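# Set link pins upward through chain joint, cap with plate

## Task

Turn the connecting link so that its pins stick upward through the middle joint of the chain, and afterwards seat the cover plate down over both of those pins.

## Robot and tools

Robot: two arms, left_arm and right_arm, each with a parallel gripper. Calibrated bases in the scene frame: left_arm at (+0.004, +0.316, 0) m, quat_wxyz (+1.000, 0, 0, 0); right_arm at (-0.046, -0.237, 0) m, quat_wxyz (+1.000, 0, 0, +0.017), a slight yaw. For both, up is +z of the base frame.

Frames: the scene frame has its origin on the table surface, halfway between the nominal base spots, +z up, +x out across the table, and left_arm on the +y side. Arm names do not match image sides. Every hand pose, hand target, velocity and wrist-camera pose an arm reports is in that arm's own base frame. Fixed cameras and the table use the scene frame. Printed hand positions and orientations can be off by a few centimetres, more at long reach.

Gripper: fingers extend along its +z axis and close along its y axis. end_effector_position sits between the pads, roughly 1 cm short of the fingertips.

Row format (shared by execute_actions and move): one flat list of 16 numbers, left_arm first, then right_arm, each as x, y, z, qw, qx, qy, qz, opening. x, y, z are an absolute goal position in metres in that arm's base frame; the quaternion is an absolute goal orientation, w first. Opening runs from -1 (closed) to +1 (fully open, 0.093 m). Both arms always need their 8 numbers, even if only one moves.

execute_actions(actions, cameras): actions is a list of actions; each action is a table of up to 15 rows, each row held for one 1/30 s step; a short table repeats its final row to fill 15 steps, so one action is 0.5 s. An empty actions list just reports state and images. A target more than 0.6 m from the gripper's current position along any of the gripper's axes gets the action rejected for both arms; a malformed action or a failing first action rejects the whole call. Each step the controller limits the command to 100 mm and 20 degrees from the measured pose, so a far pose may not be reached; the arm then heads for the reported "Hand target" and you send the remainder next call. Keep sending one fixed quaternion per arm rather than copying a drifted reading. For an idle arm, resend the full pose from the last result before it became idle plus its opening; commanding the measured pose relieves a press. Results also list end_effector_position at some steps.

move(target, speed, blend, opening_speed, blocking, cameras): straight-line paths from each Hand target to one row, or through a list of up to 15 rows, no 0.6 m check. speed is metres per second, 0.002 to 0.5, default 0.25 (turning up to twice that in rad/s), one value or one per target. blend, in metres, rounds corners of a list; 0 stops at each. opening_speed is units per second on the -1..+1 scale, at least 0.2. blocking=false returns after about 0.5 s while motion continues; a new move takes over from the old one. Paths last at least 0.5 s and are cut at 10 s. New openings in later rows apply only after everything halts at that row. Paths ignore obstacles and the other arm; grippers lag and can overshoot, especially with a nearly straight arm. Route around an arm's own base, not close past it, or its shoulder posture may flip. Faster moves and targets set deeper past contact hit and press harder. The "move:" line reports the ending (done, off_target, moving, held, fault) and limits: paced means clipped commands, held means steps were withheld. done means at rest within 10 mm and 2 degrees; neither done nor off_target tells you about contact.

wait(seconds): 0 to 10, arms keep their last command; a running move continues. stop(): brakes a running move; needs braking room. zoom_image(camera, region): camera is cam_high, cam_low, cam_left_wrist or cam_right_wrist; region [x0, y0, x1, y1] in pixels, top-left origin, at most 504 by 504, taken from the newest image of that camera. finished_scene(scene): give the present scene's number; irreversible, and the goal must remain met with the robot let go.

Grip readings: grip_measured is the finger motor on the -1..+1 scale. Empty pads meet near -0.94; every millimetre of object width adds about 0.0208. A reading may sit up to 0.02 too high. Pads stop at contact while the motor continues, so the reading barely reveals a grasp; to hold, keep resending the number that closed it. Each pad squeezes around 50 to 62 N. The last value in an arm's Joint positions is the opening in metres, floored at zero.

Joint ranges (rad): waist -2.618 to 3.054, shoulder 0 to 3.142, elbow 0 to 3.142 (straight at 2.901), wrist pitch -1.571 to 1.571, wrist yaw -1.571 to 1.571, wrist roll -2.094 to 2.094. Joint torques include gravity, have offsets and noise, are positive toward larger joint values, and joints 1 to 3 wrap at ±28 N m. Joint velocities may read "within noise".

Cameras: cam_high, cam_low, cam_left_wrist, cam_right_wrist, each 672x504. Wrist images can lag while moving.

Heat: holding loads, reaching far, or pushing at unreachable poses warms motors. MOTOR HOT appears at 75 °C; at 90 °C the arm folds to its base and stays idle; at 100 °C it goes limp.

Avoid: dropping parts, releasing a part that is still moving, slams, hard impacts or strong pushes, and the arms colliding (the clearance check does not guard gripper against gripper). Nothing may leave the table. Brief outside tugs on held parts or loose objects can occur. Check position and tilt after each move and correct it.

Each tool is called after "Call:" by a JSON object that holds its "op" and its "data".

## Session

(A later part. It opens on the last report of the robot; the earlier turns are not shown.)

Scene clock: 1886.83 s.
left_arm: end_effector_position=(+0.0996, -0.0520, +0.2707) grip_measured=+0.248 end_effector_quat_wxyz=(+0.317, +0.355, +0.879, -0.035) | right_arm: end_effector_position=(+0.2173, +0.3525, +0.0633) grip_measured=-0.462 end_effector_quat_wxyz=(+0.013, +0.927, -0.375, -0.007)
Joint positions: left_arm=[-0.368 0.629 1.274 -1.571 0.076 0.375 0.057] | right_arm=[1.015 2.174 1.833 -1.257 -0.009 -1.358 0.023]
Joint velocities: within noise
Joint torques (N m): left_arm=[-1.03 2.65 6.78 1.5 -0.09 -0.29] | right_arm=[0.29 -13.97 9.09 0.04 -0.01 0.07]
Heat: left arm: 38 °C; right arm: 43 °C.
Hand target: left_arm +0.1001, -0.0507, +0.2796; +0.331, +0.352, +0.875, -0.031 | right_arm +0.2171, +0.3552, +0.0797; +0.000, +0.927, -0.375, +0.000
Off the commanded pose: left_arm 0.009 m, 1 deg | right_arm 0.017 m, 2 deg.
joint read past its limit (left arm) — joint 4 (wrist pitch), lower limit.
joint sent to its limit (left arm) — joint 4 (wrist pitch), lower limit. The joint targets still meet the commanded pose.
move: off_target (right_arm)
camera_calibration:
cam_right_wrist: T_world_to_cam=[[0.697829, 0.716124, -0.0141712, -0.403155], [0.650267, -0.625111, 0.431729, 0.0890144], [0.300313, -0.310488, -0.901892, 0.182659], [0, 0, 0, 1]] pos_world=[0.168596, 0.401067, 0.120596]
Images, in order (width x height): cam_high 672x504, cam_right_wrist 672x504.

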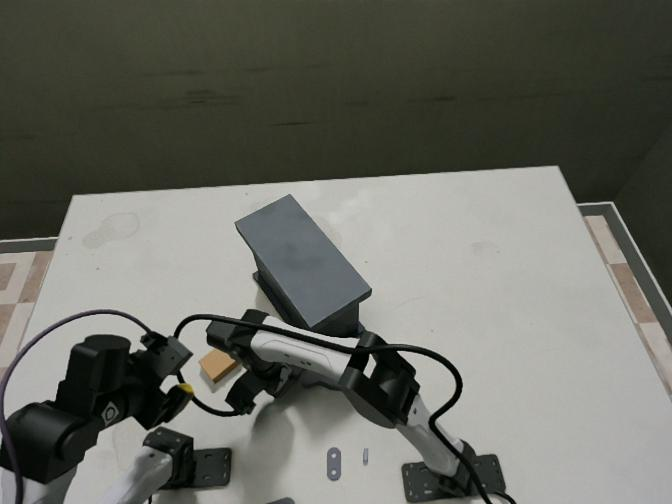

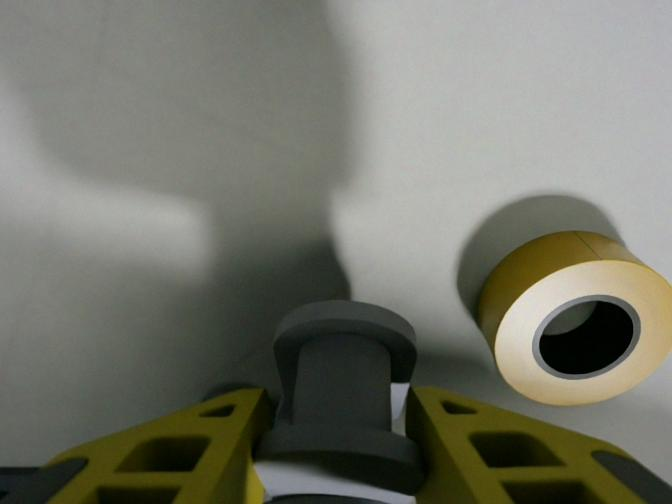

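Call:
{"op": "move", "data": {"target": [[0.1,-0.05,0.28,0.32,0.356,0.877,-0.039,0.25,0.2072,0.3555,0.125,0,-0.9272,0.3746,0,-0.65],[0.1,-0.05,0.28,0.32,0.356,0.877,-0.039,0.25,0.10,0.3255,0.125,0,-0.9272,0.3746,0,-0.65],[0.1,-0.05,0.28,0.32,0.356,0.877,-0.039,0.25,0.10,0.3235,0.05,0,-0.9272,0.3746,0,-0.65]], "speed": [0.08,0.12,0.08], "blend": [0.02,0.01,0], "cameras": ["cam_right_wrist","cam_high","cam_left_wrist"]}}

Scene clock: 1901.93 s.
left_arm: end_effector_position=(+0.0996, -0.0520, +0.2707) grip_measured=+0.248 end_effector_quat_wxyz=(+0.317, +0.355, +0.879, -0.035) | right_arm: end_effector_position=(+0.1001, +0.3232, +0.0574) grip_measured=-0.649 end_effector_quat_wxyz=(-0.004, +0.928, -0.372, -0.002)
Joint positions: left_arm=[-0.368 0.629 1.274 -1.571 0.076 0.375 0.057] | right_arm=[1.269 1.851 1.341 -1.051 -0.003 -1.11 0.014]
Joint velocities: within noise
Joint torques (N m): left_arm=[-1.02 2.63 6.78 1.5 -0.08 -0.29] | right_arm=[-0.2 -7.08 5.57 0.58 -0.06 0.11]
Heat: left arm: 38 °C; right arm: 47 °C.
Hand target: left_arm +0.1001, -0.0507, +0.2796; +0.331, +0.352, +0.875, -0.031 | right_arm +0.1000, +0.3233, +0.0501; +0.000, +0.927, -0.375, +0.000
Off the commanded pose: left_arm 0.009 m, 1 deg | right_arm 0.007 m, 1 deg.
joint read past its limit (left arm) — joint 4 (wrist pitch), lower limit.
joint sent to its limit (left arm) — joint 4 (wrist pitch), lower limit. The joint targets still meet the commanded pose.
move: done
camera_calibration:
cam_left_wrist: T_world_to_cam=[[-0.643165, -0.751188, -0.14851, 0.066448], [-0.721363, 0.659453, -0.211557, 0.203303], [0.256855, -0.0289364, -0.966017, 0.315834], [0, 0, 0, 1]] pos_world=[0.108269, -0.0750148, 0.357979]
cam_right_wrist: T_world_to_cam=[[0.692796, 0.72083, 0.0208986, -0.303456], [0.645103, -0.632445, 0.428783, 0.152479], [0.322297, -0.283578, -0.903166, 0.192602], [0, 0, 0, 1]] pos_world=[0.0497938, 0.369792, 0.114912]
Images, in order (width x height): cam_high 672x504, cam_left_wrist 672x504, cam_right_wrist 672x504.

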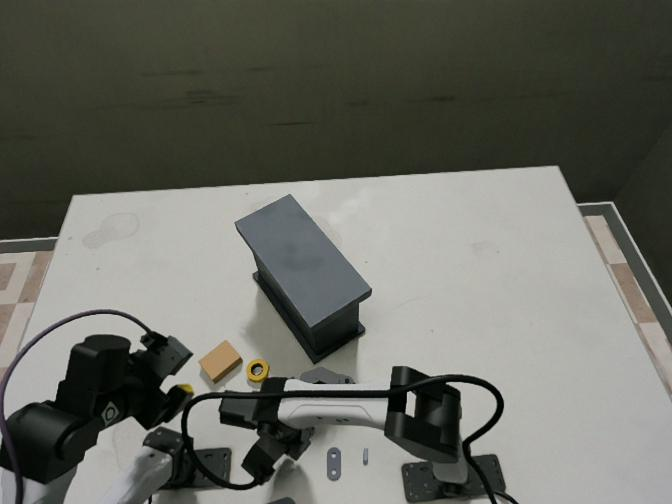

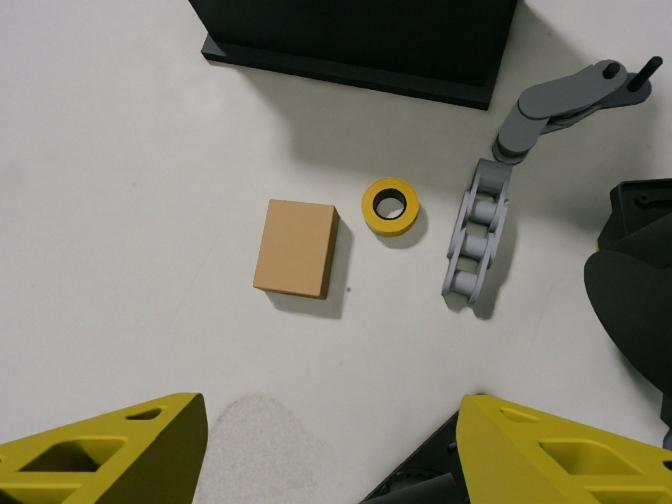

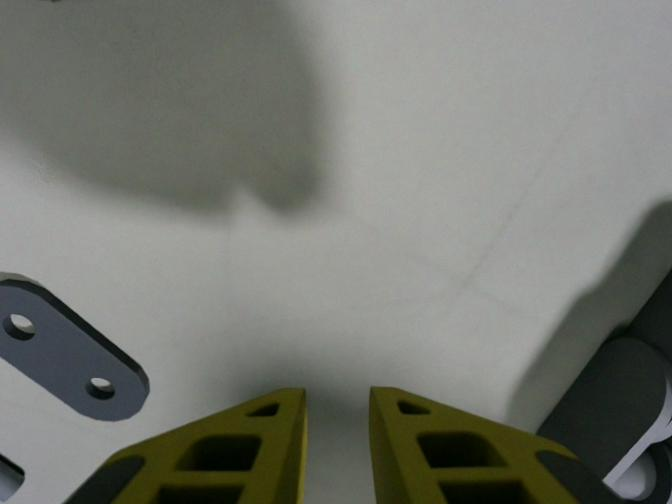

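Call:
{"op": "move", "data": {"target": [[0.1,-0.05,0.28,0.32,0.356,0.877,-0.039,0.25,0.10,0.29,0.14,0,-0.9272,0.3746,0,-0.3],[0.1,-0.05,0.28,0.32,0.356,0.877,-0.039,0.25,0.2,0.10,0.25,0.15,-0.40,0.89,0.0,0]], "speed": 0.25, "blend": 0.03, "cameras": ["cam_left_wrist","cam_high"]}}

Call:
{"op": "move", "data": {"target": [0.1317,-0.1832,0.11,0,0.4962,0.8682,0,0.05,0.2,0.03,0.25,0.3,0,0.954,0,0], "speed": 0.25, "cameras": ["cam_left_wrist","cam_high"]}}

Scene clock: 1972.67 s.
left_arm: end_effector_position=(+0.0996, -0.0520, +0.2707) grip_measured=+0.248 end_effector_quat_wxyz=(+0.317, +0.355, +0.879, -0.034) | right_arm: end_effector_position=(+0.2028, +0.1038, +0.2447) grip_measured=-0.001 end_effector_quat_wxyz=(+0.150, -0.412, +0.899, +0.001)
Joint positions: left_arm=[-0.368 0.629 1.274 -1.571 0.075 0.375 0.057] | right_arm=[0.483 1.227 1.456 -1.499 0.014 -0.379 0.045]
Joint velocities: within noise
Joint torques (N m): left_arm=[-1.03 2.65 6.78 1.51 -0.09 -0.29] | right_arm=[-0.96 -3.59 7.82 0.82 0.03 0.03]
Heat: left arm: 39 °C; right arm: 42 °C.
Hand target: left_arm +0.1001, -0.0506, +0.2796; +0.331, +0.352, +0.875, -0.030 | right_arm +0.2000, +0.1001, +0.2499; +0.152, -0.405, +0.901, +0.000
Off the commanded pose: left_arm 0.009 m, 1 deg | right_arm 0.007 m, 1 deg.
joint read past its limit (left arm) — joint 4 (wrist pitch), lower limit.
joint sent to its limit (left arm) — joint 4 (wrist pitch), lower limit. The joint targets still meet the commanded pose.
move: done
camera_calibration:
cam_left_wrist: T_world_to_cam=[[-0.642976, -0.751294, -0.148794, 0.0665608], [-0.721491, 0.659348, -0.211449, 0.20326], [0.256967, -0.0286026, -0.965997, 0.315826], [0, 0, 0, 1]] pos_world=[0.10829, -0.0749789, 0.35797]
Images, in order (width x height): cam_high 672x504, cam_left_wrist 672x504.

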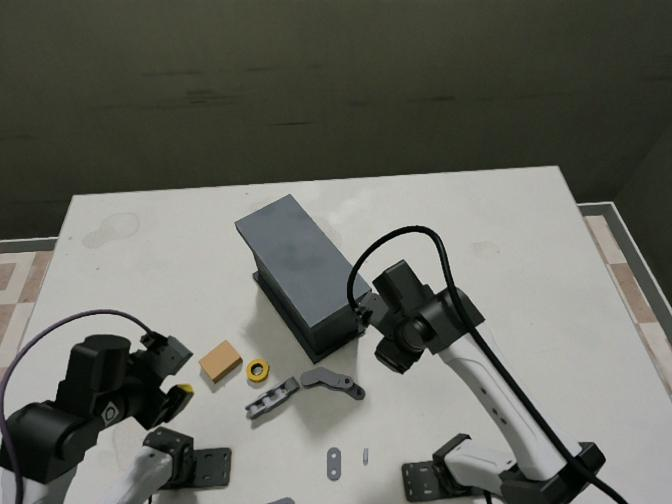

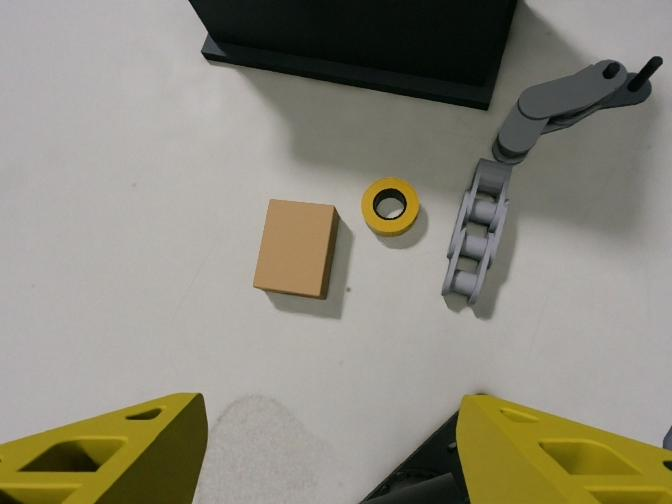

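Scene clock: 1975.20 s.
left_arm: end_effector_position=(+0.1301, -0.1732, +0.1065) grip_measured=+0.052 end_effector_quat_wxyz=(-0.009, +0.489, +0.872, +0.013) | right_arm: end_effector_position=(+0.1984, +0.0324, +0.2517) grip_measured=-0.001 end_effector_quat_wxyz=(+0.297, -0.008, +0.955, +0.004)
Joint positions: left_arm=[-0.939 1.389 1.052 -1.262 -0.016 0.082 0.048] | right_arm=[0.287 0.884 1.205 -1.304 0.15 0.225 0.045]
Joint velocities: within noise
Joint torques (N m): left_arm=[-1.01 -4.03 7.09 0.45 0.14 -0.04] | right_arm=[-0.58 -0.08 5.24 1.71 0.13 0.1]
Heat: left arm: 39 °C; right arm: 42 °C.
Hand target: left_arm +0.1316, -0.1829, +0.1101; +0.000, +0.496, +0.868, +0.000 | right_arm +0.1999, +0.0300, +0.2500; +0.300, +0.000, +0.954, +0.000
Off the commanded pose: left_arm 0.011 m, 2 deg | right_arm 0.003 m, 1 deg.
move: off_target (left_arm)
camera_calibration:
cam_left_wrist: T_world_to_cam=[[-0.844991, -0.534755, -0.0051583, 0.0191182], [-0.484676, 0.761711, 0.429983, 0.189065], [-0.226006, 0.365832, -0.902822, 0.270297], [0, 0, 0, 1]] pos_world=[0.168879, -0.232673, 0.162834]
Images, in order (width x height): cam_high 672x504, cam_left_wrist 672x504.

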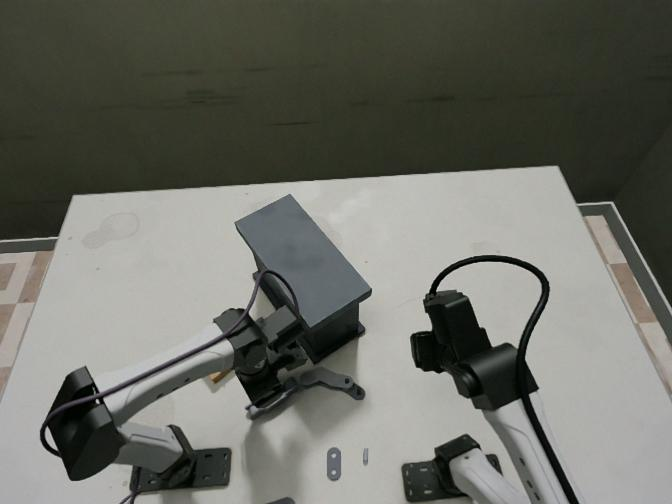

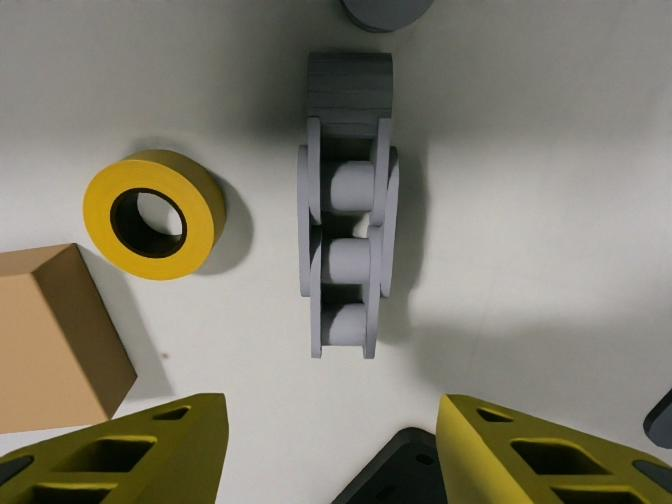

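Call:
{"op": "move", "data": {"target": [[0.1375,-0.196,0.06,0,0.4962,0.8682,0,0.05,0.2,0.03,0.25,0.3,0,0.954,0,0]], "speed": 0.1, "cameras": ["cam_left_wrist"]}}

Scene clock: 1990.37 s.
left_arm: end_effector_position=(+0.1407, -0.1926, +0.0642) grip_measured=+0.052 end_effector_quat_wxyz=(+0.004, +0.494, +0.870, +0.006) | right_arm: end_effector_position=(+0.1986, +0.0323, +0.2518) grip_measured=-0.001 end_effector_quat_wxyz=(+0.298, -0.007, +0.955, +0.004)
Joint positions: left_arm=[-0.95 1.478 0.957 -1.048 -0.015 0.082 0.048] | right_arm=[0.287 0.884 1.205 -1.304 0.15 0.226 0.045]
Joint velocities: within noise
Joint torques (N m): left_arm=[-1.02 -4.36 4.75 0.52 0.15 -0.21] | right_arm=[-0.72 -0.25 5.42 1.66 0.17 0.05]
Heat: left arm: 39 °C; right arm: 42 °C.
Hand target: left_arm +0.1374, -0.1959, +0.0601; +0.000, +0.496, +0.868, +0.000 | right_arm +0.1999, +0.0300, +0.2500; +0.300, +0.000, +0.954, +0.000
Off the commanded pose: left_arm 0.006 m, 1 deg | right_arm 0.003 m, 1 deg.
move: done
camera_calibration:
cam_left_wrist: T_world_to_cam=[[-0.851152, -0.52488, -0.00645661, 0.0203788], [-0.482762, 0.777903, 0.402253, 0.231767], [-0.206112, 0.345495, -0.915506, 0.235682], [0, 0, 0, 1]] pos_world=[0.17781, -0.251023, 0.122671]
Images, in order (width x height): cam_left_wrist 672x504.

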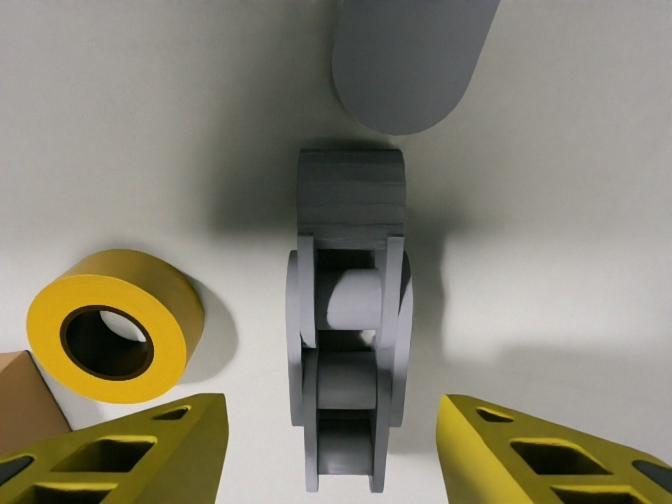

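Call:
{"op": "move", "data": {"target": [[0.1362,-0.1990,0.016,0,0.4962,0.8682,0,0.05,0.2,0.03,0.25,0.3,0,0.954,0,0]], "speed": 0.08, "cameras": ["cam_left_wrist"]}}

Scene clock: 2002.40 s.
left_arm: end_effector_position=(+0.1400, -0.1963, +0.0203) grip_measured=+0.052 end_effector_quat_wxyz=(+0.005, +0.497, +0.868, +0.006) | right_arm: end_effector_position=(+0.1987, +0.0323, +0.2519) grip_measured=-0.001 end_effector_quat_wxyz=(+0.298, -0.007, +0.955, +0.004)
Joint positions: left_arm=[-0.962 1.555 0.842 -0.855 -0.015 0.077 0.048] | right_arm=[0.287 0.884 1.205 -1.303 0.15 0.226 0.045]
Joint velocities: within noise
Joint torques (N m): left_arm=[-1.02 -4.64 4.45 0.48 0.14 -0.27] | right_arm=[-0.66 -0.14 5.3 1.7 0.18 0.04]
Heat: left arm: 38 °C; right arm: 42 °C.
Hand target: left_arm +0.1362, -0.1989, +0.0162; +0.000, +0.496, +0.868, +0.000 | right_arm +0.2000, +0.0300, +0.2500; +0.300, +0.000, +0.954, +0.000
Off the commanded pose: left_arm 0.006 m, 1 deg | right_arm 0.003 m, 1 deg.
move: done
camera_calibration:
cam_left_wrist: T_world_to_cam=[[-0.854535, -0.519354, -0.00649749, 0.0190783], [-0.477895, 0.781297, 0.401486, 0.251981], [-0.203437, 0.346189, -0.915842, 0.196371], [0, 0, 0, 1]] pos_world=[0.176673, -0.254945, 0.0788021]
Images, in order (width x height): cam_left_wrist 672x504.

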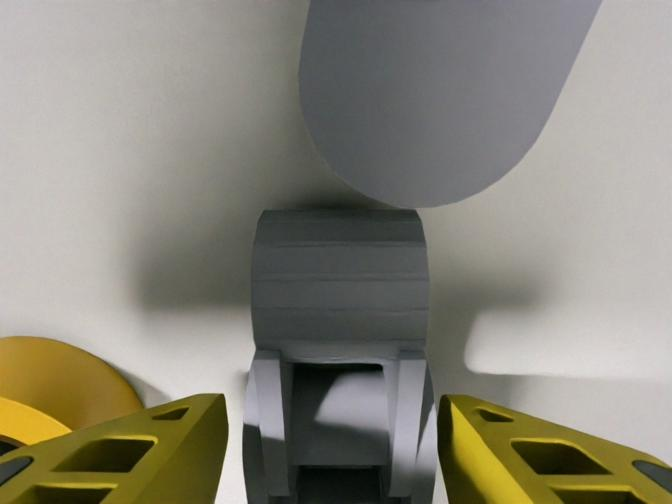

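Call:
{"op": "move", "data": {"target": [[0.1362,-0.1990,0.018,0,0.4962,0.8682,0,-0.9,0.2,0.03,0.25,0.3,0,0.954,0,0],[0.1362,-0.1960,0.10,0,0.4962,0.8682,0,-0.9,0.2,0.03,0.25,0.3,0,0.954,0,0]], "speed": 0.08, "cameras": ["cam_left_wrist","cam_high"]}}

Scene clock: 2007.90 s.
left_arm: end_effector_position=(+0.1332, -0.1874, +0.0808) grip_measured=-0.352 end_effector_quat_wxyz=(-0.025, +0.496, +0.868, +0.019) | right_arm: end_effector_position=(+0.1987, +0.0323, +0.2519) grip_measured=-0.001 end_effector_quat_wxyz=(+0.298, -0.007, +0.955, +0.004)
Joint positions: left_arm=[-0.962 1.489 1.033 -1.177 -0.012 0.076 0.028] | right_arm=[0.287 0.884 1.205 -1.303 0.15 0.226 0.045]
Joint velocities: within noise
Joint torques (N m): left_arm=[-0.28 -9.42 8.83 0 0.12 -0.18] | right_arm=[-0.9 -0.14 5.38 1.68 0.17 0.04]
Heat: left arm: 38 °C; right arm: 42 °C.
Hand target: left_arm +0.1360, -0.1955, +0.0994; +0.000, +0.496, +0.868, +0.000 | right_arm +0.2000, +0.0300, +0.2500; +0.300, +0.000, +0.954, +0.000
Off the commanded pose: left_arm 0.021 m, 4 deg | right_arm 0.003 m, 1 deg.
move: off_target (left_arm)
camera_calibration:
cam_left_wrist: T_world_to_cam=[[-0.854011, -0.520254, 0.000530894, 0.0174501], [-0.461904, 0.758697, 0.459373, 0.206424], [-0.239393, 0.392064, -0.888243, 0.258538], [0, 0, 0, 1]] pos_world=[0.172143, -0.248898, 0.13481]
Images, in order (width x height): cam_high 672x504, cam_left_wrist 672x504.

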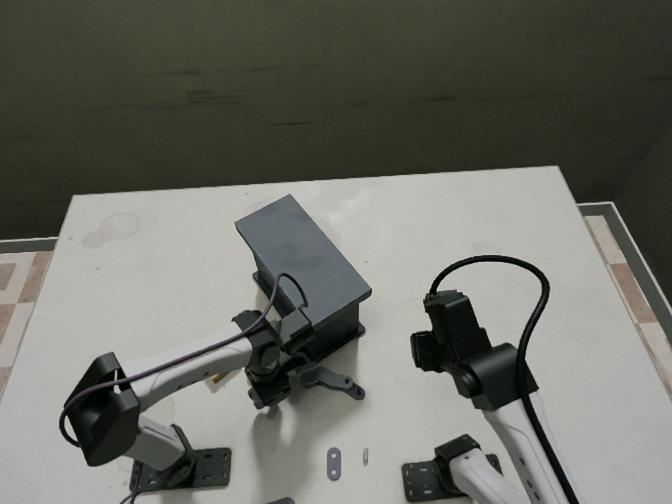

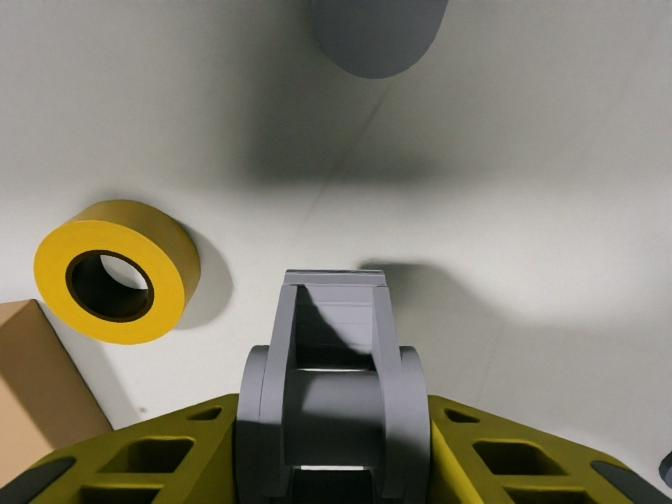

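Call:
{"op": "move", "data": {"target": [[0.1200,-0.2100,0.140,0,0.4962,0.8682,0,-0.9,0.2,0.03,0.25,0.3,0,0.954,0,0],[0.088,-0.240,0.140,0.0802,-0.1540,0.8736,-0.4546,-0.9,0.2,0.03,0.25,0.3,0,0.954,0,0]], "speed": [0.1,0.15], "cameras": ["cam_left_wrist","cam_high","cam_low"]}}

Scene clock: 2033.93 s.
left_arm: end_effector_position=(+0.0814, -0.2225, +0.1183) grip_measured=-0.353 end_effector_quat_wxyz=(+0.069, -0.154, +0.899, -0.404) | right_arm: end_effector_position=(+0.1987, +0.0323, +0.2519) grip_measured=-0.001 end_effector_quat_wxyz=(+0.298, -0.007, +0.954, +0.004)
Joint positions: left_arm=[-1.206 0.611 0.427 -0.542 0.02 -1.555 0.028] | right_arm=[0.287 0.884 1.205 -1.303 0.151 0.226 0.045]
Joint velocities: within noise
Joint torques (N m): left_arm=[-1.02 -1.36 7.04 2.66 -0.11 -0.32] | right_arm=[-0.81 0.08 5.34 1.7 0.2 0.07]
Heat: left arm: 40 °C; right arm: 42 °C.
Hand target: left_arm +0.0864, -0.2361, +0.1416; +0.079, -0.154, +0.874, -0.454 | right_arm +0.2000, +0.0300, +0.2500; +0.300, +0.000, +0.954, +0.000
Off the commanded pose: left_arm 0.029 m, 7 deg | right_arm 0.003 m, 1 deg.
move: off_target (left_arm)
camera_calibration:
cam_left_wrist: T_world_to_cam=[[0.232951, -0.61427, 0.753928, -0.243594], [-0.960827, -0.0256806, 0.275956, 0.0797184], [-0.15015, -0.788678, -0.596189, -0.0113814], [0, 0, 0, 1]] pos_world=[0.131632, -0.156561, 0.154868]
Images, in order (width x height): cam_high 672x504, cam_low 672x504, cam_left_wrist 672x504.

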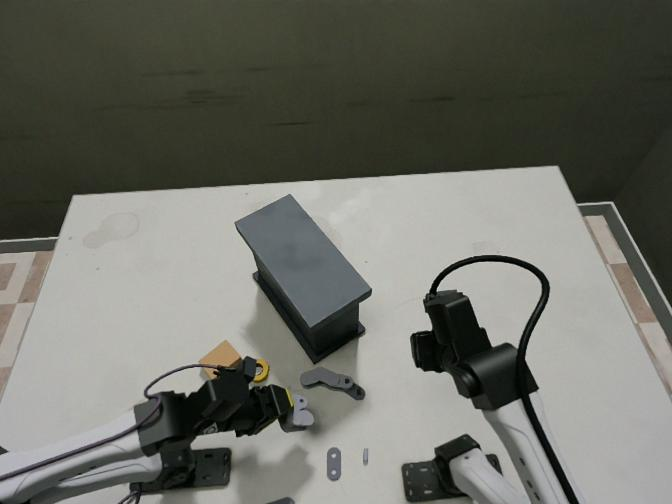

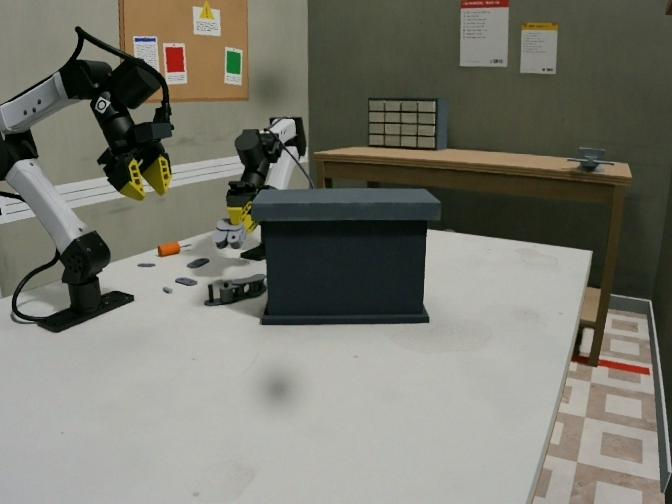

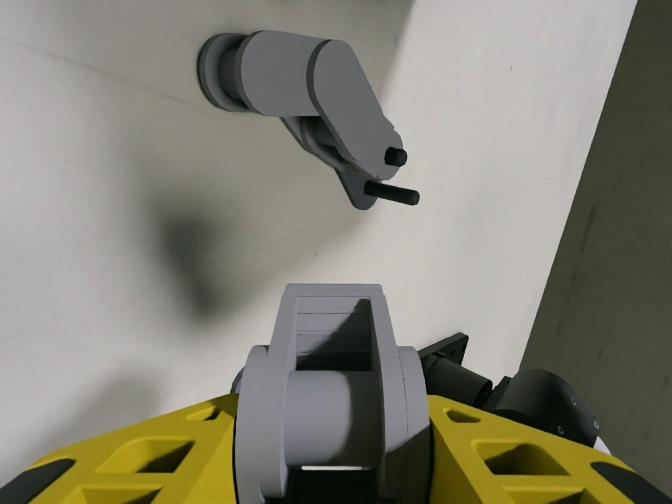

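Call:
{"op": "move", "data": {"target": [[0.088,-0.240,0.095,0.1021,-0.1405,0.7967,-0.5789,-0.9,0.2,0.03,0.25,0.3,0,0.954,0,0],[0.088,-0.240,0.068,0.1021,-0.1405,0.7967,-0.5789,-0.9,0.2,0.03,0.25,0.3,0,0.954,0,0]], "speed": [0.1,0.05], "cameras": ["cam_left_wrist","cam_high","cam_low"]}}

Call:
{"op": "zoom_image", "data": {"camera": "cam_low", "region": [140, 200, 290, 320]}}

Scene clock: 2060.97 s.
left_arm: end_effector_position=(+0.0795, -0.2171, +0.0537) grip_measured=-0.353 end_effector_quat_wxyz=(+0.087, -0.146, +0.853, -0.493) | right_arm: end_effector_position=(+0.1987, +0.0323, +0.2519) grip_measured=-0.001 end_effector_quat_wxyz=(+0.298, -0.007, +0.954, +0.004)
Joint positions: left_arm=[-1.206 0.328 -0.007 -0.188 0.019 -1.556 0.028] | right_arm=[0.287 0.884 1.205 -1.303 0.151 0.226 0.045]
Joint velocities: within noise
Joint torques (N m): left_arm=[-0.47 1.13 6.13 3.01 -0.07 -0.23] | right_arm=[-0.84 -0.25 5.59 1.68 0.2 0.1]
Heat: left arm: 43 °C; right arm: 42 °C.
Hand target: left_arm +0.0833, -0.2272, +0.0734; +0.093, -0.145, +0.827, -0.535 | right_arm +0.2000, +0.0300, +0.2500; +0.300, +0.000, +0.954, +0.000
Off the commanded pose: left_arm 0.028 m, 12 deg | right_arm 0.003 m, 1 deg.
ARM HIT: the left arm struck itself hard. It can cost score.
joint sent to its limit (left arm) — joint 3 (elbow), lower limit, where the elbow is as bent as it goes. The joint targets are off in position and orientation.
move: off_target (left_arm)
camera_calibration:
cam_left_wrist: T_world_to_cam=[[0.174995, -0.459331, 0.870857, -0.159121], [-0.978284, 0.0186652, 0.206427, 0.110646], [-0.111073, -0.888069, -0.44609, -0.0786523], [0, 0, 0, 1]] pos_world=[0.127353, -0.145003, 0.0806452]
Images, in order (width x height): cam_high 672x504, cam_low 672x504, cam_left_wrist 672x504.

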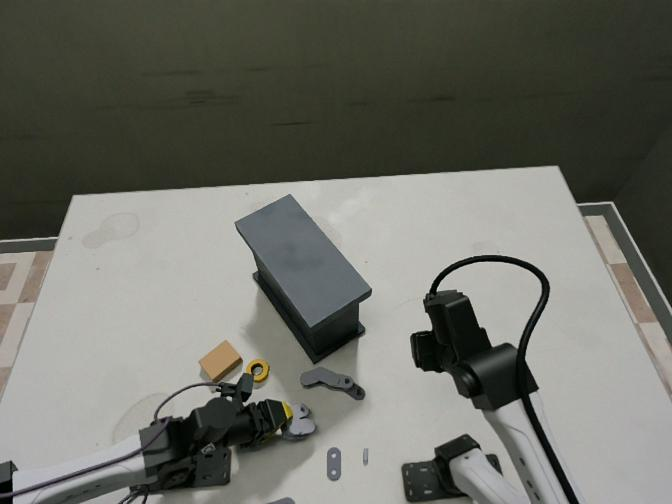

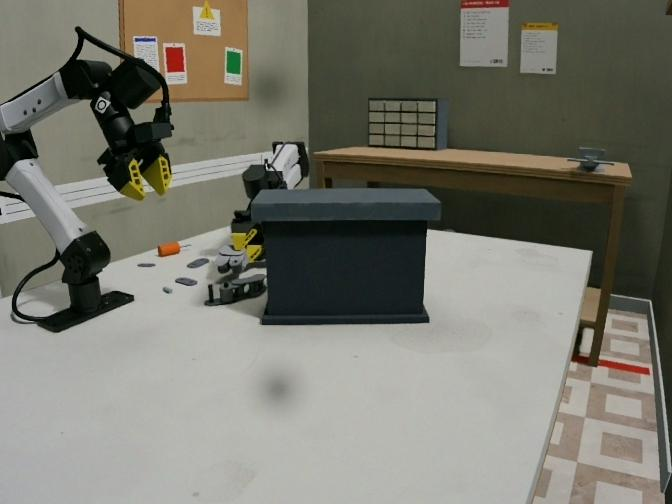

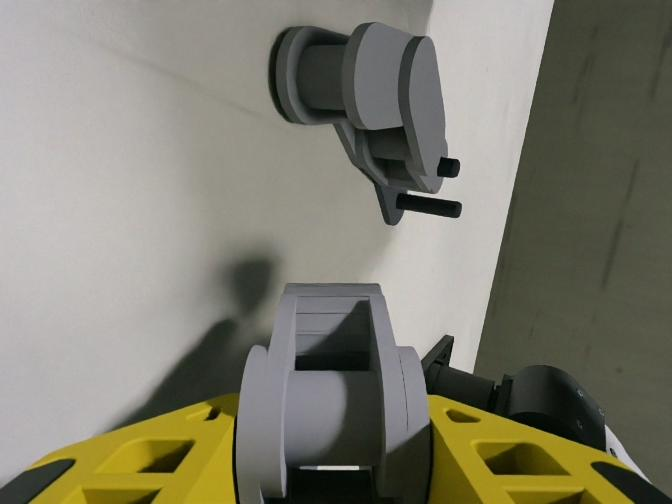

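Scaled by 3.360 from the camera's 672x504 image, which has a finer 960x720 frame.

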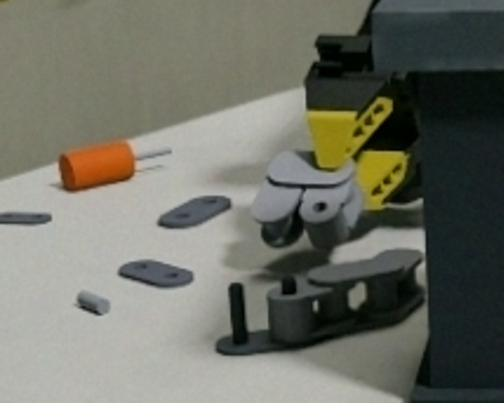

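Call:
{"op": "move", "data": {"target": [[0.096,-0.275,0.095,0.1021,-0.1405,0.7967,-0.5789,-0.9,0.2,0.03,0.25,0.3,0,0.954,0,0]], "speed": 0.08, "cameras": ["cam_left_wrist","cam_high","cam_low"]}}

Call:
{"op": "zoom_image", "data": {"camera": "cam_low", "region": [140, 200, 290, 320]}}

Scene clock: 2072.83 s.
left_arm: end_effector_position=(+0.0879, -0.2534, +0.0580) grip_measured=-0.353 end_effector_quat_wxyz=(+0.091, -0.141, +0.839, -0.518) | right_arm: end_effector_position=(+0.1987, +0.0323, +0.2519) grip_measured=-0.001 end_effector_quat_wxyz=(+0.298, -0.007, +0.954, +0.004)
Joint positions: left_arm=[-1.245 0.845 -0.007 0.39 -0.012 -1.569 0.028] | right_arm=[0.287 0.884 1.205 -1.303 0.151 0.226 0.045]
Joint velocities: within noise
Joint torques (N m): left_arm=[-0.72 -0.81 8.62 3.08 -0.16 -0.25] | right_arm=[-0.75 -0.25 5.18 1.66 0.19 0.08]
Heat: left arm: 46 °C; right arm: 42 °C.
Hand target: left_arm +0.0941, -0.2699, +0.0965; +0.100, -0.141, +0.799, -0.577 | right_arm +0.2000, +0.0300, +0.2500; +0.300, +0.000, +0.954, +0.000
Off the commanded pose: left_arm 0.044 m, 9 deg | right_arm 0.003 m, 1 deg.
move: off_target (left_arm)
camera_calibration:
cam_left_wrist: T_world_to_cam=[[0.152294, -0.410521, 0.899043, -0.168341], [-0.982661, 0.034437, 0.182183, 0.124417], [-0.10575, -0.9112, -0.398159, -0.11716], [0, 0, 0, 1]] pos_world=[0.135507, -0.180148, 0.0820308]
Images, in order (width x height): cam_high 672x504, cam_low 672x504, cam_left_wrist 672x504.

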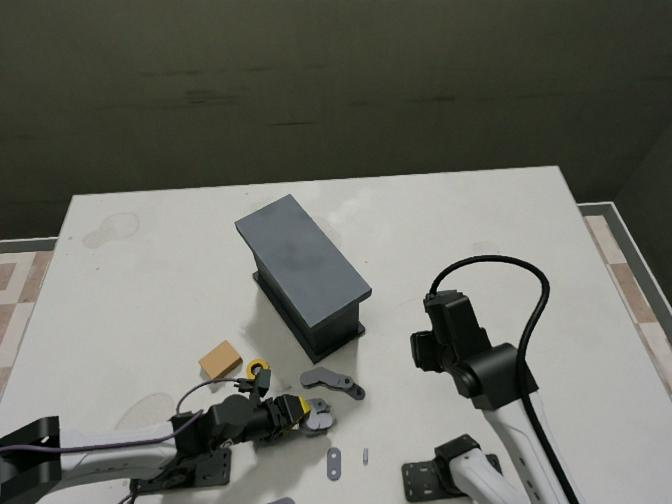

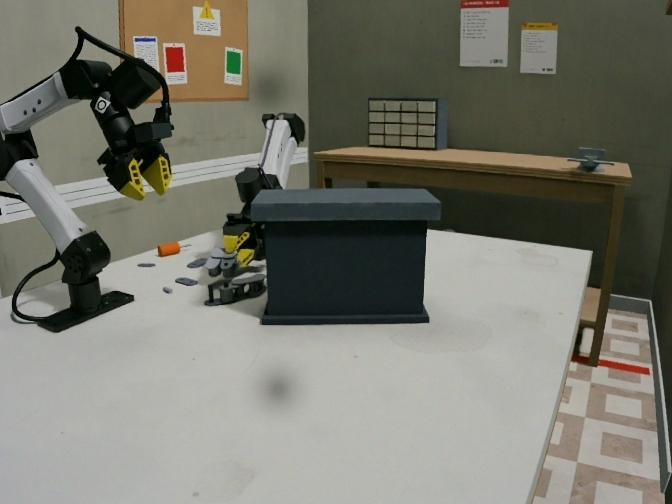

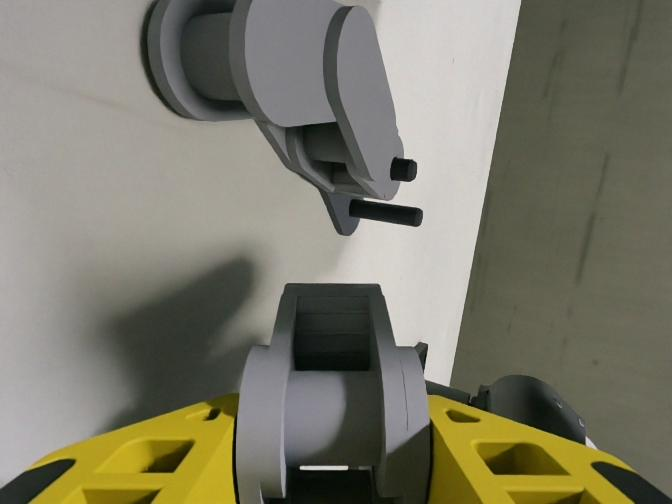

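Scaled by 3.360 from the camera's 672x504 image, which has a finer 960x720 frame.

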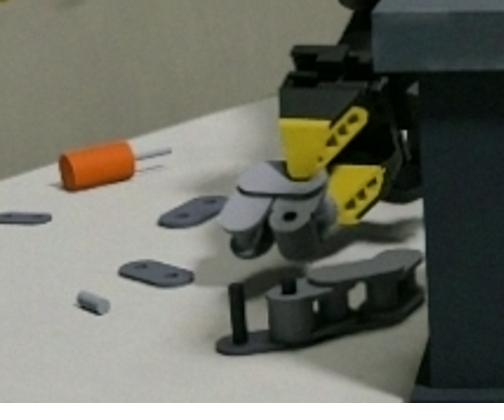

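Call:
{"op": "move", "data": {"target": [[0.096,-0.285,0.074,0.1021,-0.1405,0.7967,-0.5789,-0.9,0.2,0.03,0.25,0.3,0,0.954,0,0]], "speed": 0.05, "cameras": ["cam_left_wrist","cam_high","cam_low"]}}

Call:
{"op": "zoom_image", "data": {"camera": "cam_low", "region": [140, 200, 290, 320]}}

Scene clock: 2081.30 s.
left_arm: end_effector_position=(+0.0925, -0.2739, +0.0473) grip_measured=-0.353 end_effector_quat_wxyz=(+0.094, -0.140, +0.831, -0.529) | right_arm: end_effector_position=(+0.1987, +0.0323, +0.2519) grip_measured=-0.001 end_effector_quat_wxyz=(+0.298, -0.007, +0.954, +0.004)
Joint positions: left_arm=[-1.264 1.248 -0.007 0.819 -0.032 -1.577 0.028] | right_arm=[0.287 0.884 1.205 -1.303 0.151 0.226 0.045]
Joint velocities: within noise
Joint torques (N m): left_arm=[-1.02 -2.37 4.94 3.04 -0.17 -0.24] | right_arm=[-0.7 -0.03 5.39 1.65 0.15 0.08]
Heat: left arm: 48 °C; right arm: 42 °C.
Hand target: left_arm +0.0958, -0.2844, +0.0736; +0.101, -0.141, +0.799, -0.576 | right_arm +0.2000, +0.0300, +0.2500; +0.300, +0.000, +0.954, +0.000
Off the commanded pose: left_arm 0.029 m, 7 deg | right_arm 0.003 m, 1 deg.
move: off_target (left_arm)
camera_calibration:
cam_left_wrist: T_world_to_cam=[[0.144178, -0.387925, 0.910345, -0.161436], [-0.984488, 0.0367188, 0.171567, 0.132904], [-0.0999819, -0.920959, -0.376613, -0.143777], [0, 0, 0, 1]] pos_world=[0.139743, -0.199918, 0.0700123]
Images, in order (width x height): cam_high 672x504, cam_low 672x504, cam_left_wrist 672x504.

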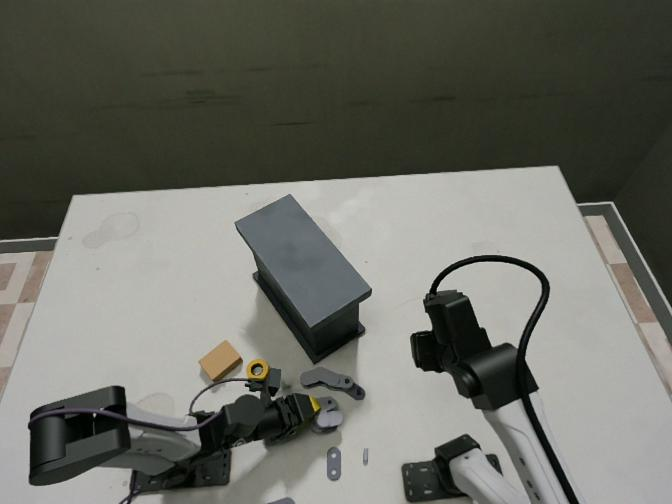

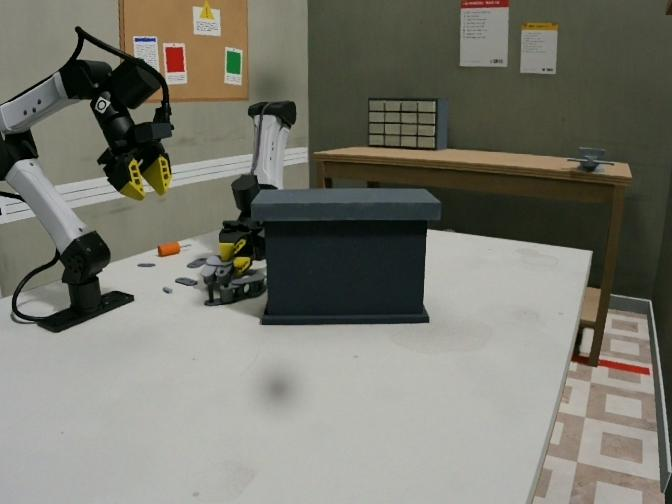

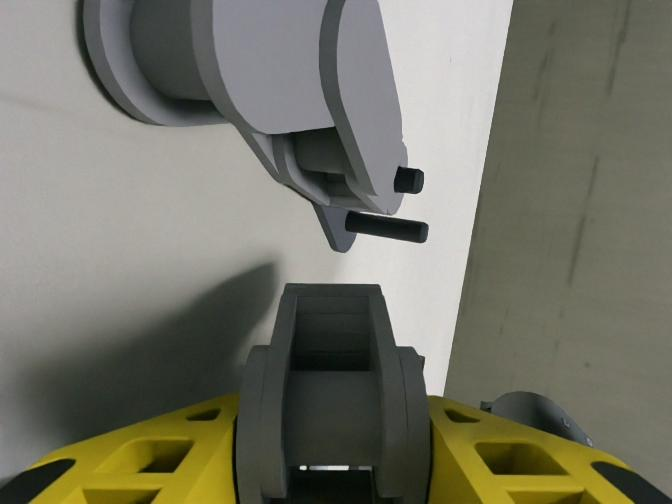

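Scaled by 3.360 from the camera's 672x504 image, which has a finer 960x720 frame.

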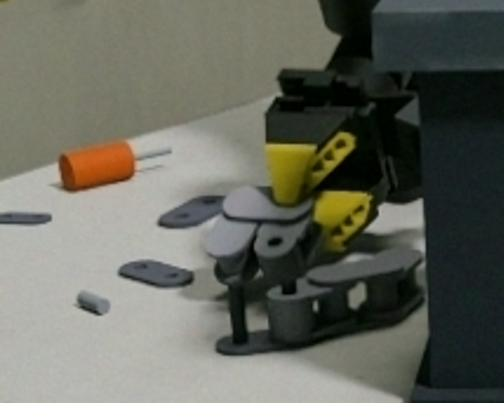

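Call:
{"op": "move", "data": {"target": [[0.096,-0.287,0.055,0.1021,-0.1405,0.7967,-0.5789,-0.9,0.2,0.03,0.25,0.3,0,0.954,0,0]], "speed": 0.05, "cameras": ["cam_left_wrist","cam_low"]}}

Call:
{"op": "zoom_image", "data": {"camera": "cam_low", "region": [140, 200, 290, 320]}}

Scene clock: 2090.40 s.
left_arm: end_effector_position=(+0.0937, -0.2801, +0.0349) grip_measured=-0.353 end_effector_quat_wxyz=(+0.093, -0.141, +0.832, -0.529) | right_arm: end_effector_position=(+0.1987, +0.0323, +0.2519) grip_measured=-0.001 end_effector_quat_wxyz=(+0.298, -0.007, +0.954, +0.004)
Joint positions: left_arm=[-1.268 1.474 -0.009 1.046 -0.035 -1.581 0.028] | right_arm=[0.287 0.884 1.205 -1.303 0.151 0.226 0.045]
Joint velocities: within noise
Joint torques (N m): left_arm=[-1.05 -3.06 3.25 2.94 -0.2 -0.22] | right_arm=[-0.79 -0.08 5.3 1.67 0.15 0.08]
Heat: left arm: 49 °C; right arm: 42 °C.
Hand target: left_arm +0.0960, -0.2869, +0.0547; +0.099, -0.142, +0.806, -0.566 | right_arm +0.2000, +0.0300, +0.2500; +0.300, +0.000, +0.954, +0.000
Off the commanded pose: left_arm 0.021 m, 7 deg | right_arm 0.003 m, 1 deg.
joint sent to its limit (left arm) — joint 3 (elbow), lower limit, where the elbow is as bent as it goes. The joint targets still meet the commanded pose.
move: off_target (left_arm)
camera_calibration:
cam_left_wrist: T_world_to_cam=[[0.146771, -0.388067, 0.90987, -0.152983], [-0.983995, 0.0366954, 0.174379, 0.136244], [-0.101059, -0.9209, -0.37647, -0.153967], [0, 0, 0, 1]] pos_world=[0.140957, -0.206156, 0.0574724]
Images, in order (width x height): cam_low 672x504, cam_left_wrist 672x504.

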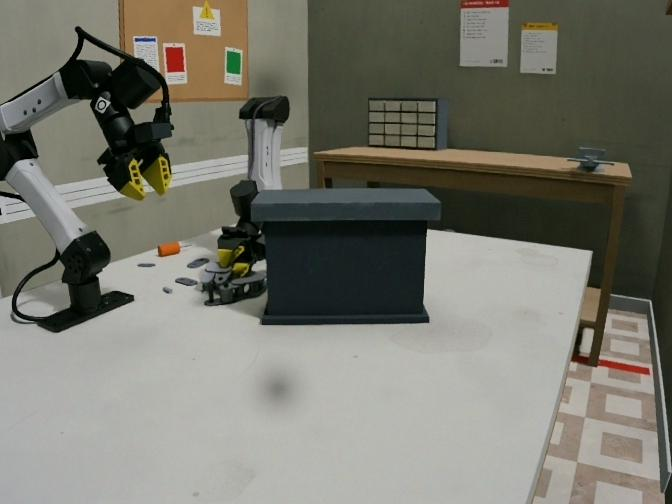

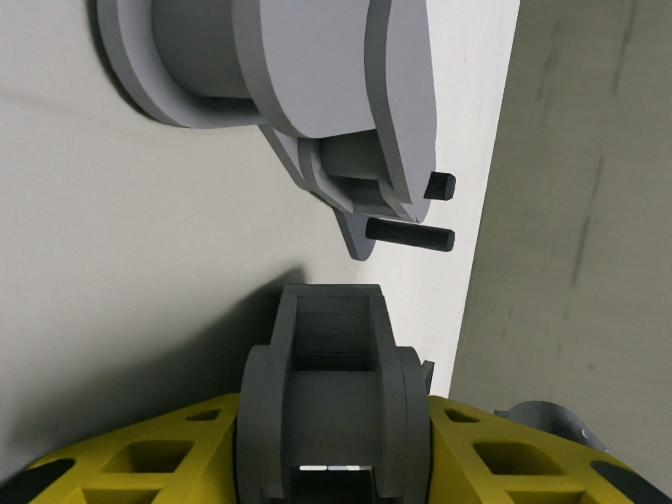

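Scaled by 3.360 from the camera's 672x504 image, which has a finer 960x720 frame.

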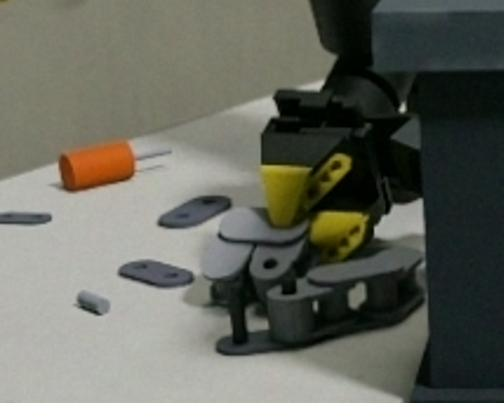

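Call:
{"op": "move", "data": {"target": [[0.096,-0.287,0.049,0.1021,-0.1405,0.7967,-0.5789,-0.9,0.2,0.03,0.25,0.3,0,0.954,0,0],[0.096,-0.287,0.049,0.1021,-0.1405,0.7967,-0.5789,-0.1,0.2,0.03,0.25,0.3,0,0.954,0,0]], "speed": 0.05, "opening_speed": 0.3, "cameras": ["cam_left_wrist","cam_low"]}}

Call:
{"op": "zoom_image", "data": {"camera": "cam_low", "region": [140, 200, 290, 320]}}

Scene clock: 2103.27 s.
left_arm: end_effector_position=(+0.0953, -0.2834, +0.0369) grip_measured=-0.102 end_effector_quat_wxyz=(+0.095, -0.141, +0.825, -0.539) | right_arm: end_effector_position=(+0.1987, +0.0323, +0.2519) grip_measured=-0.001 end_effector_quat_wxyz=(+0.298, -0.007, +0.954, +0.004)
Joint positions: left_arm=[-1.268 1.531 -0.009 1.127 -0.038 -1.582 0.04] | right_arm=[0.287 0.884 1.205 -1.303 0.151 0.226 0.045]
Joint velocities: within noise
Joint torques (N m): left_arm=[-1.1 -2.91 3 2.64 -0.17 -0.21] | right_arm=[-0.8 -0.2 5.44 1.71 0.17 0.03]
Heat: left arm: 49 °C; right arm: 42 °C.
Hand target: left_arm +0.0961, -0.2874, +0.0490; +0.099, -0.143, +0.809, -0.562 | right_arm +0.2000, +0.0300, +0.2500; +0.300, +0.000, +0.954, +0.000
Off the commanded pose: left_arm 0.013 m, 6 deg | right_arm 0.003 m, 1 deg.
joint sent to its limit (left arm) — joint 3 (elbow), lower limit, where the elbow is as bent as it goes. The joint targets still meet the commanded pose.
move: off_target (left_arm); target 2's new opening was sent with left_arm's hand 0.016 m and 7 deg from that target
camera_calibration:
cam_left_wrist: T_world_to_cam=[[0.141089, -0.367438, 0.919284, -0.1502], [-0.985385, 0.037406, 0.166185, 0.138195], [-0.0954493, -0.929296, -0.35679, -0.159725], [0, 0, 0, 1]] pos_world=[0.142121, -0.20879, 0.0581221]
Images, in order (width x height): cam_low 672x504, cam_left_wrist 672x504.

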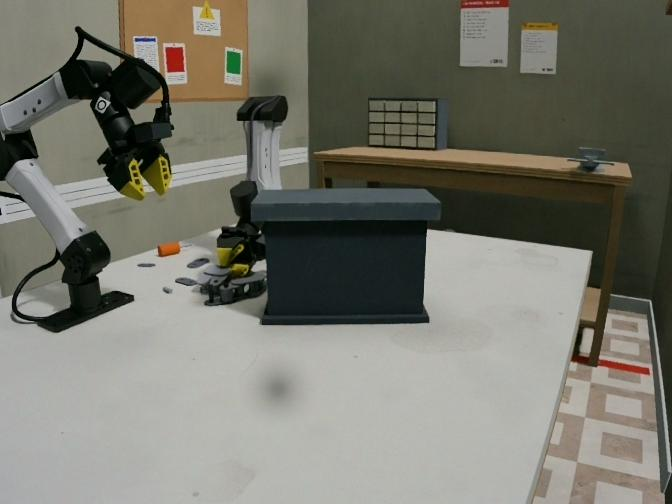

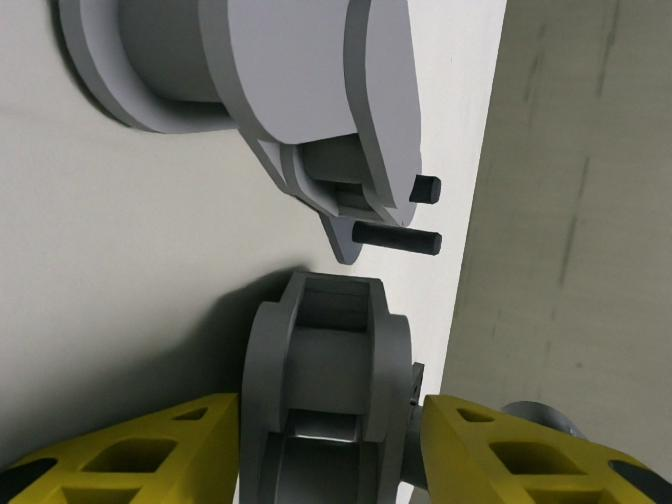

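Scaled by 3.360 from the camera's 672x504 image, which has a finer 960x720 frame.

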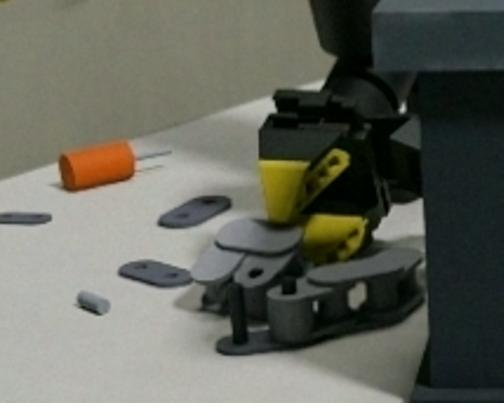

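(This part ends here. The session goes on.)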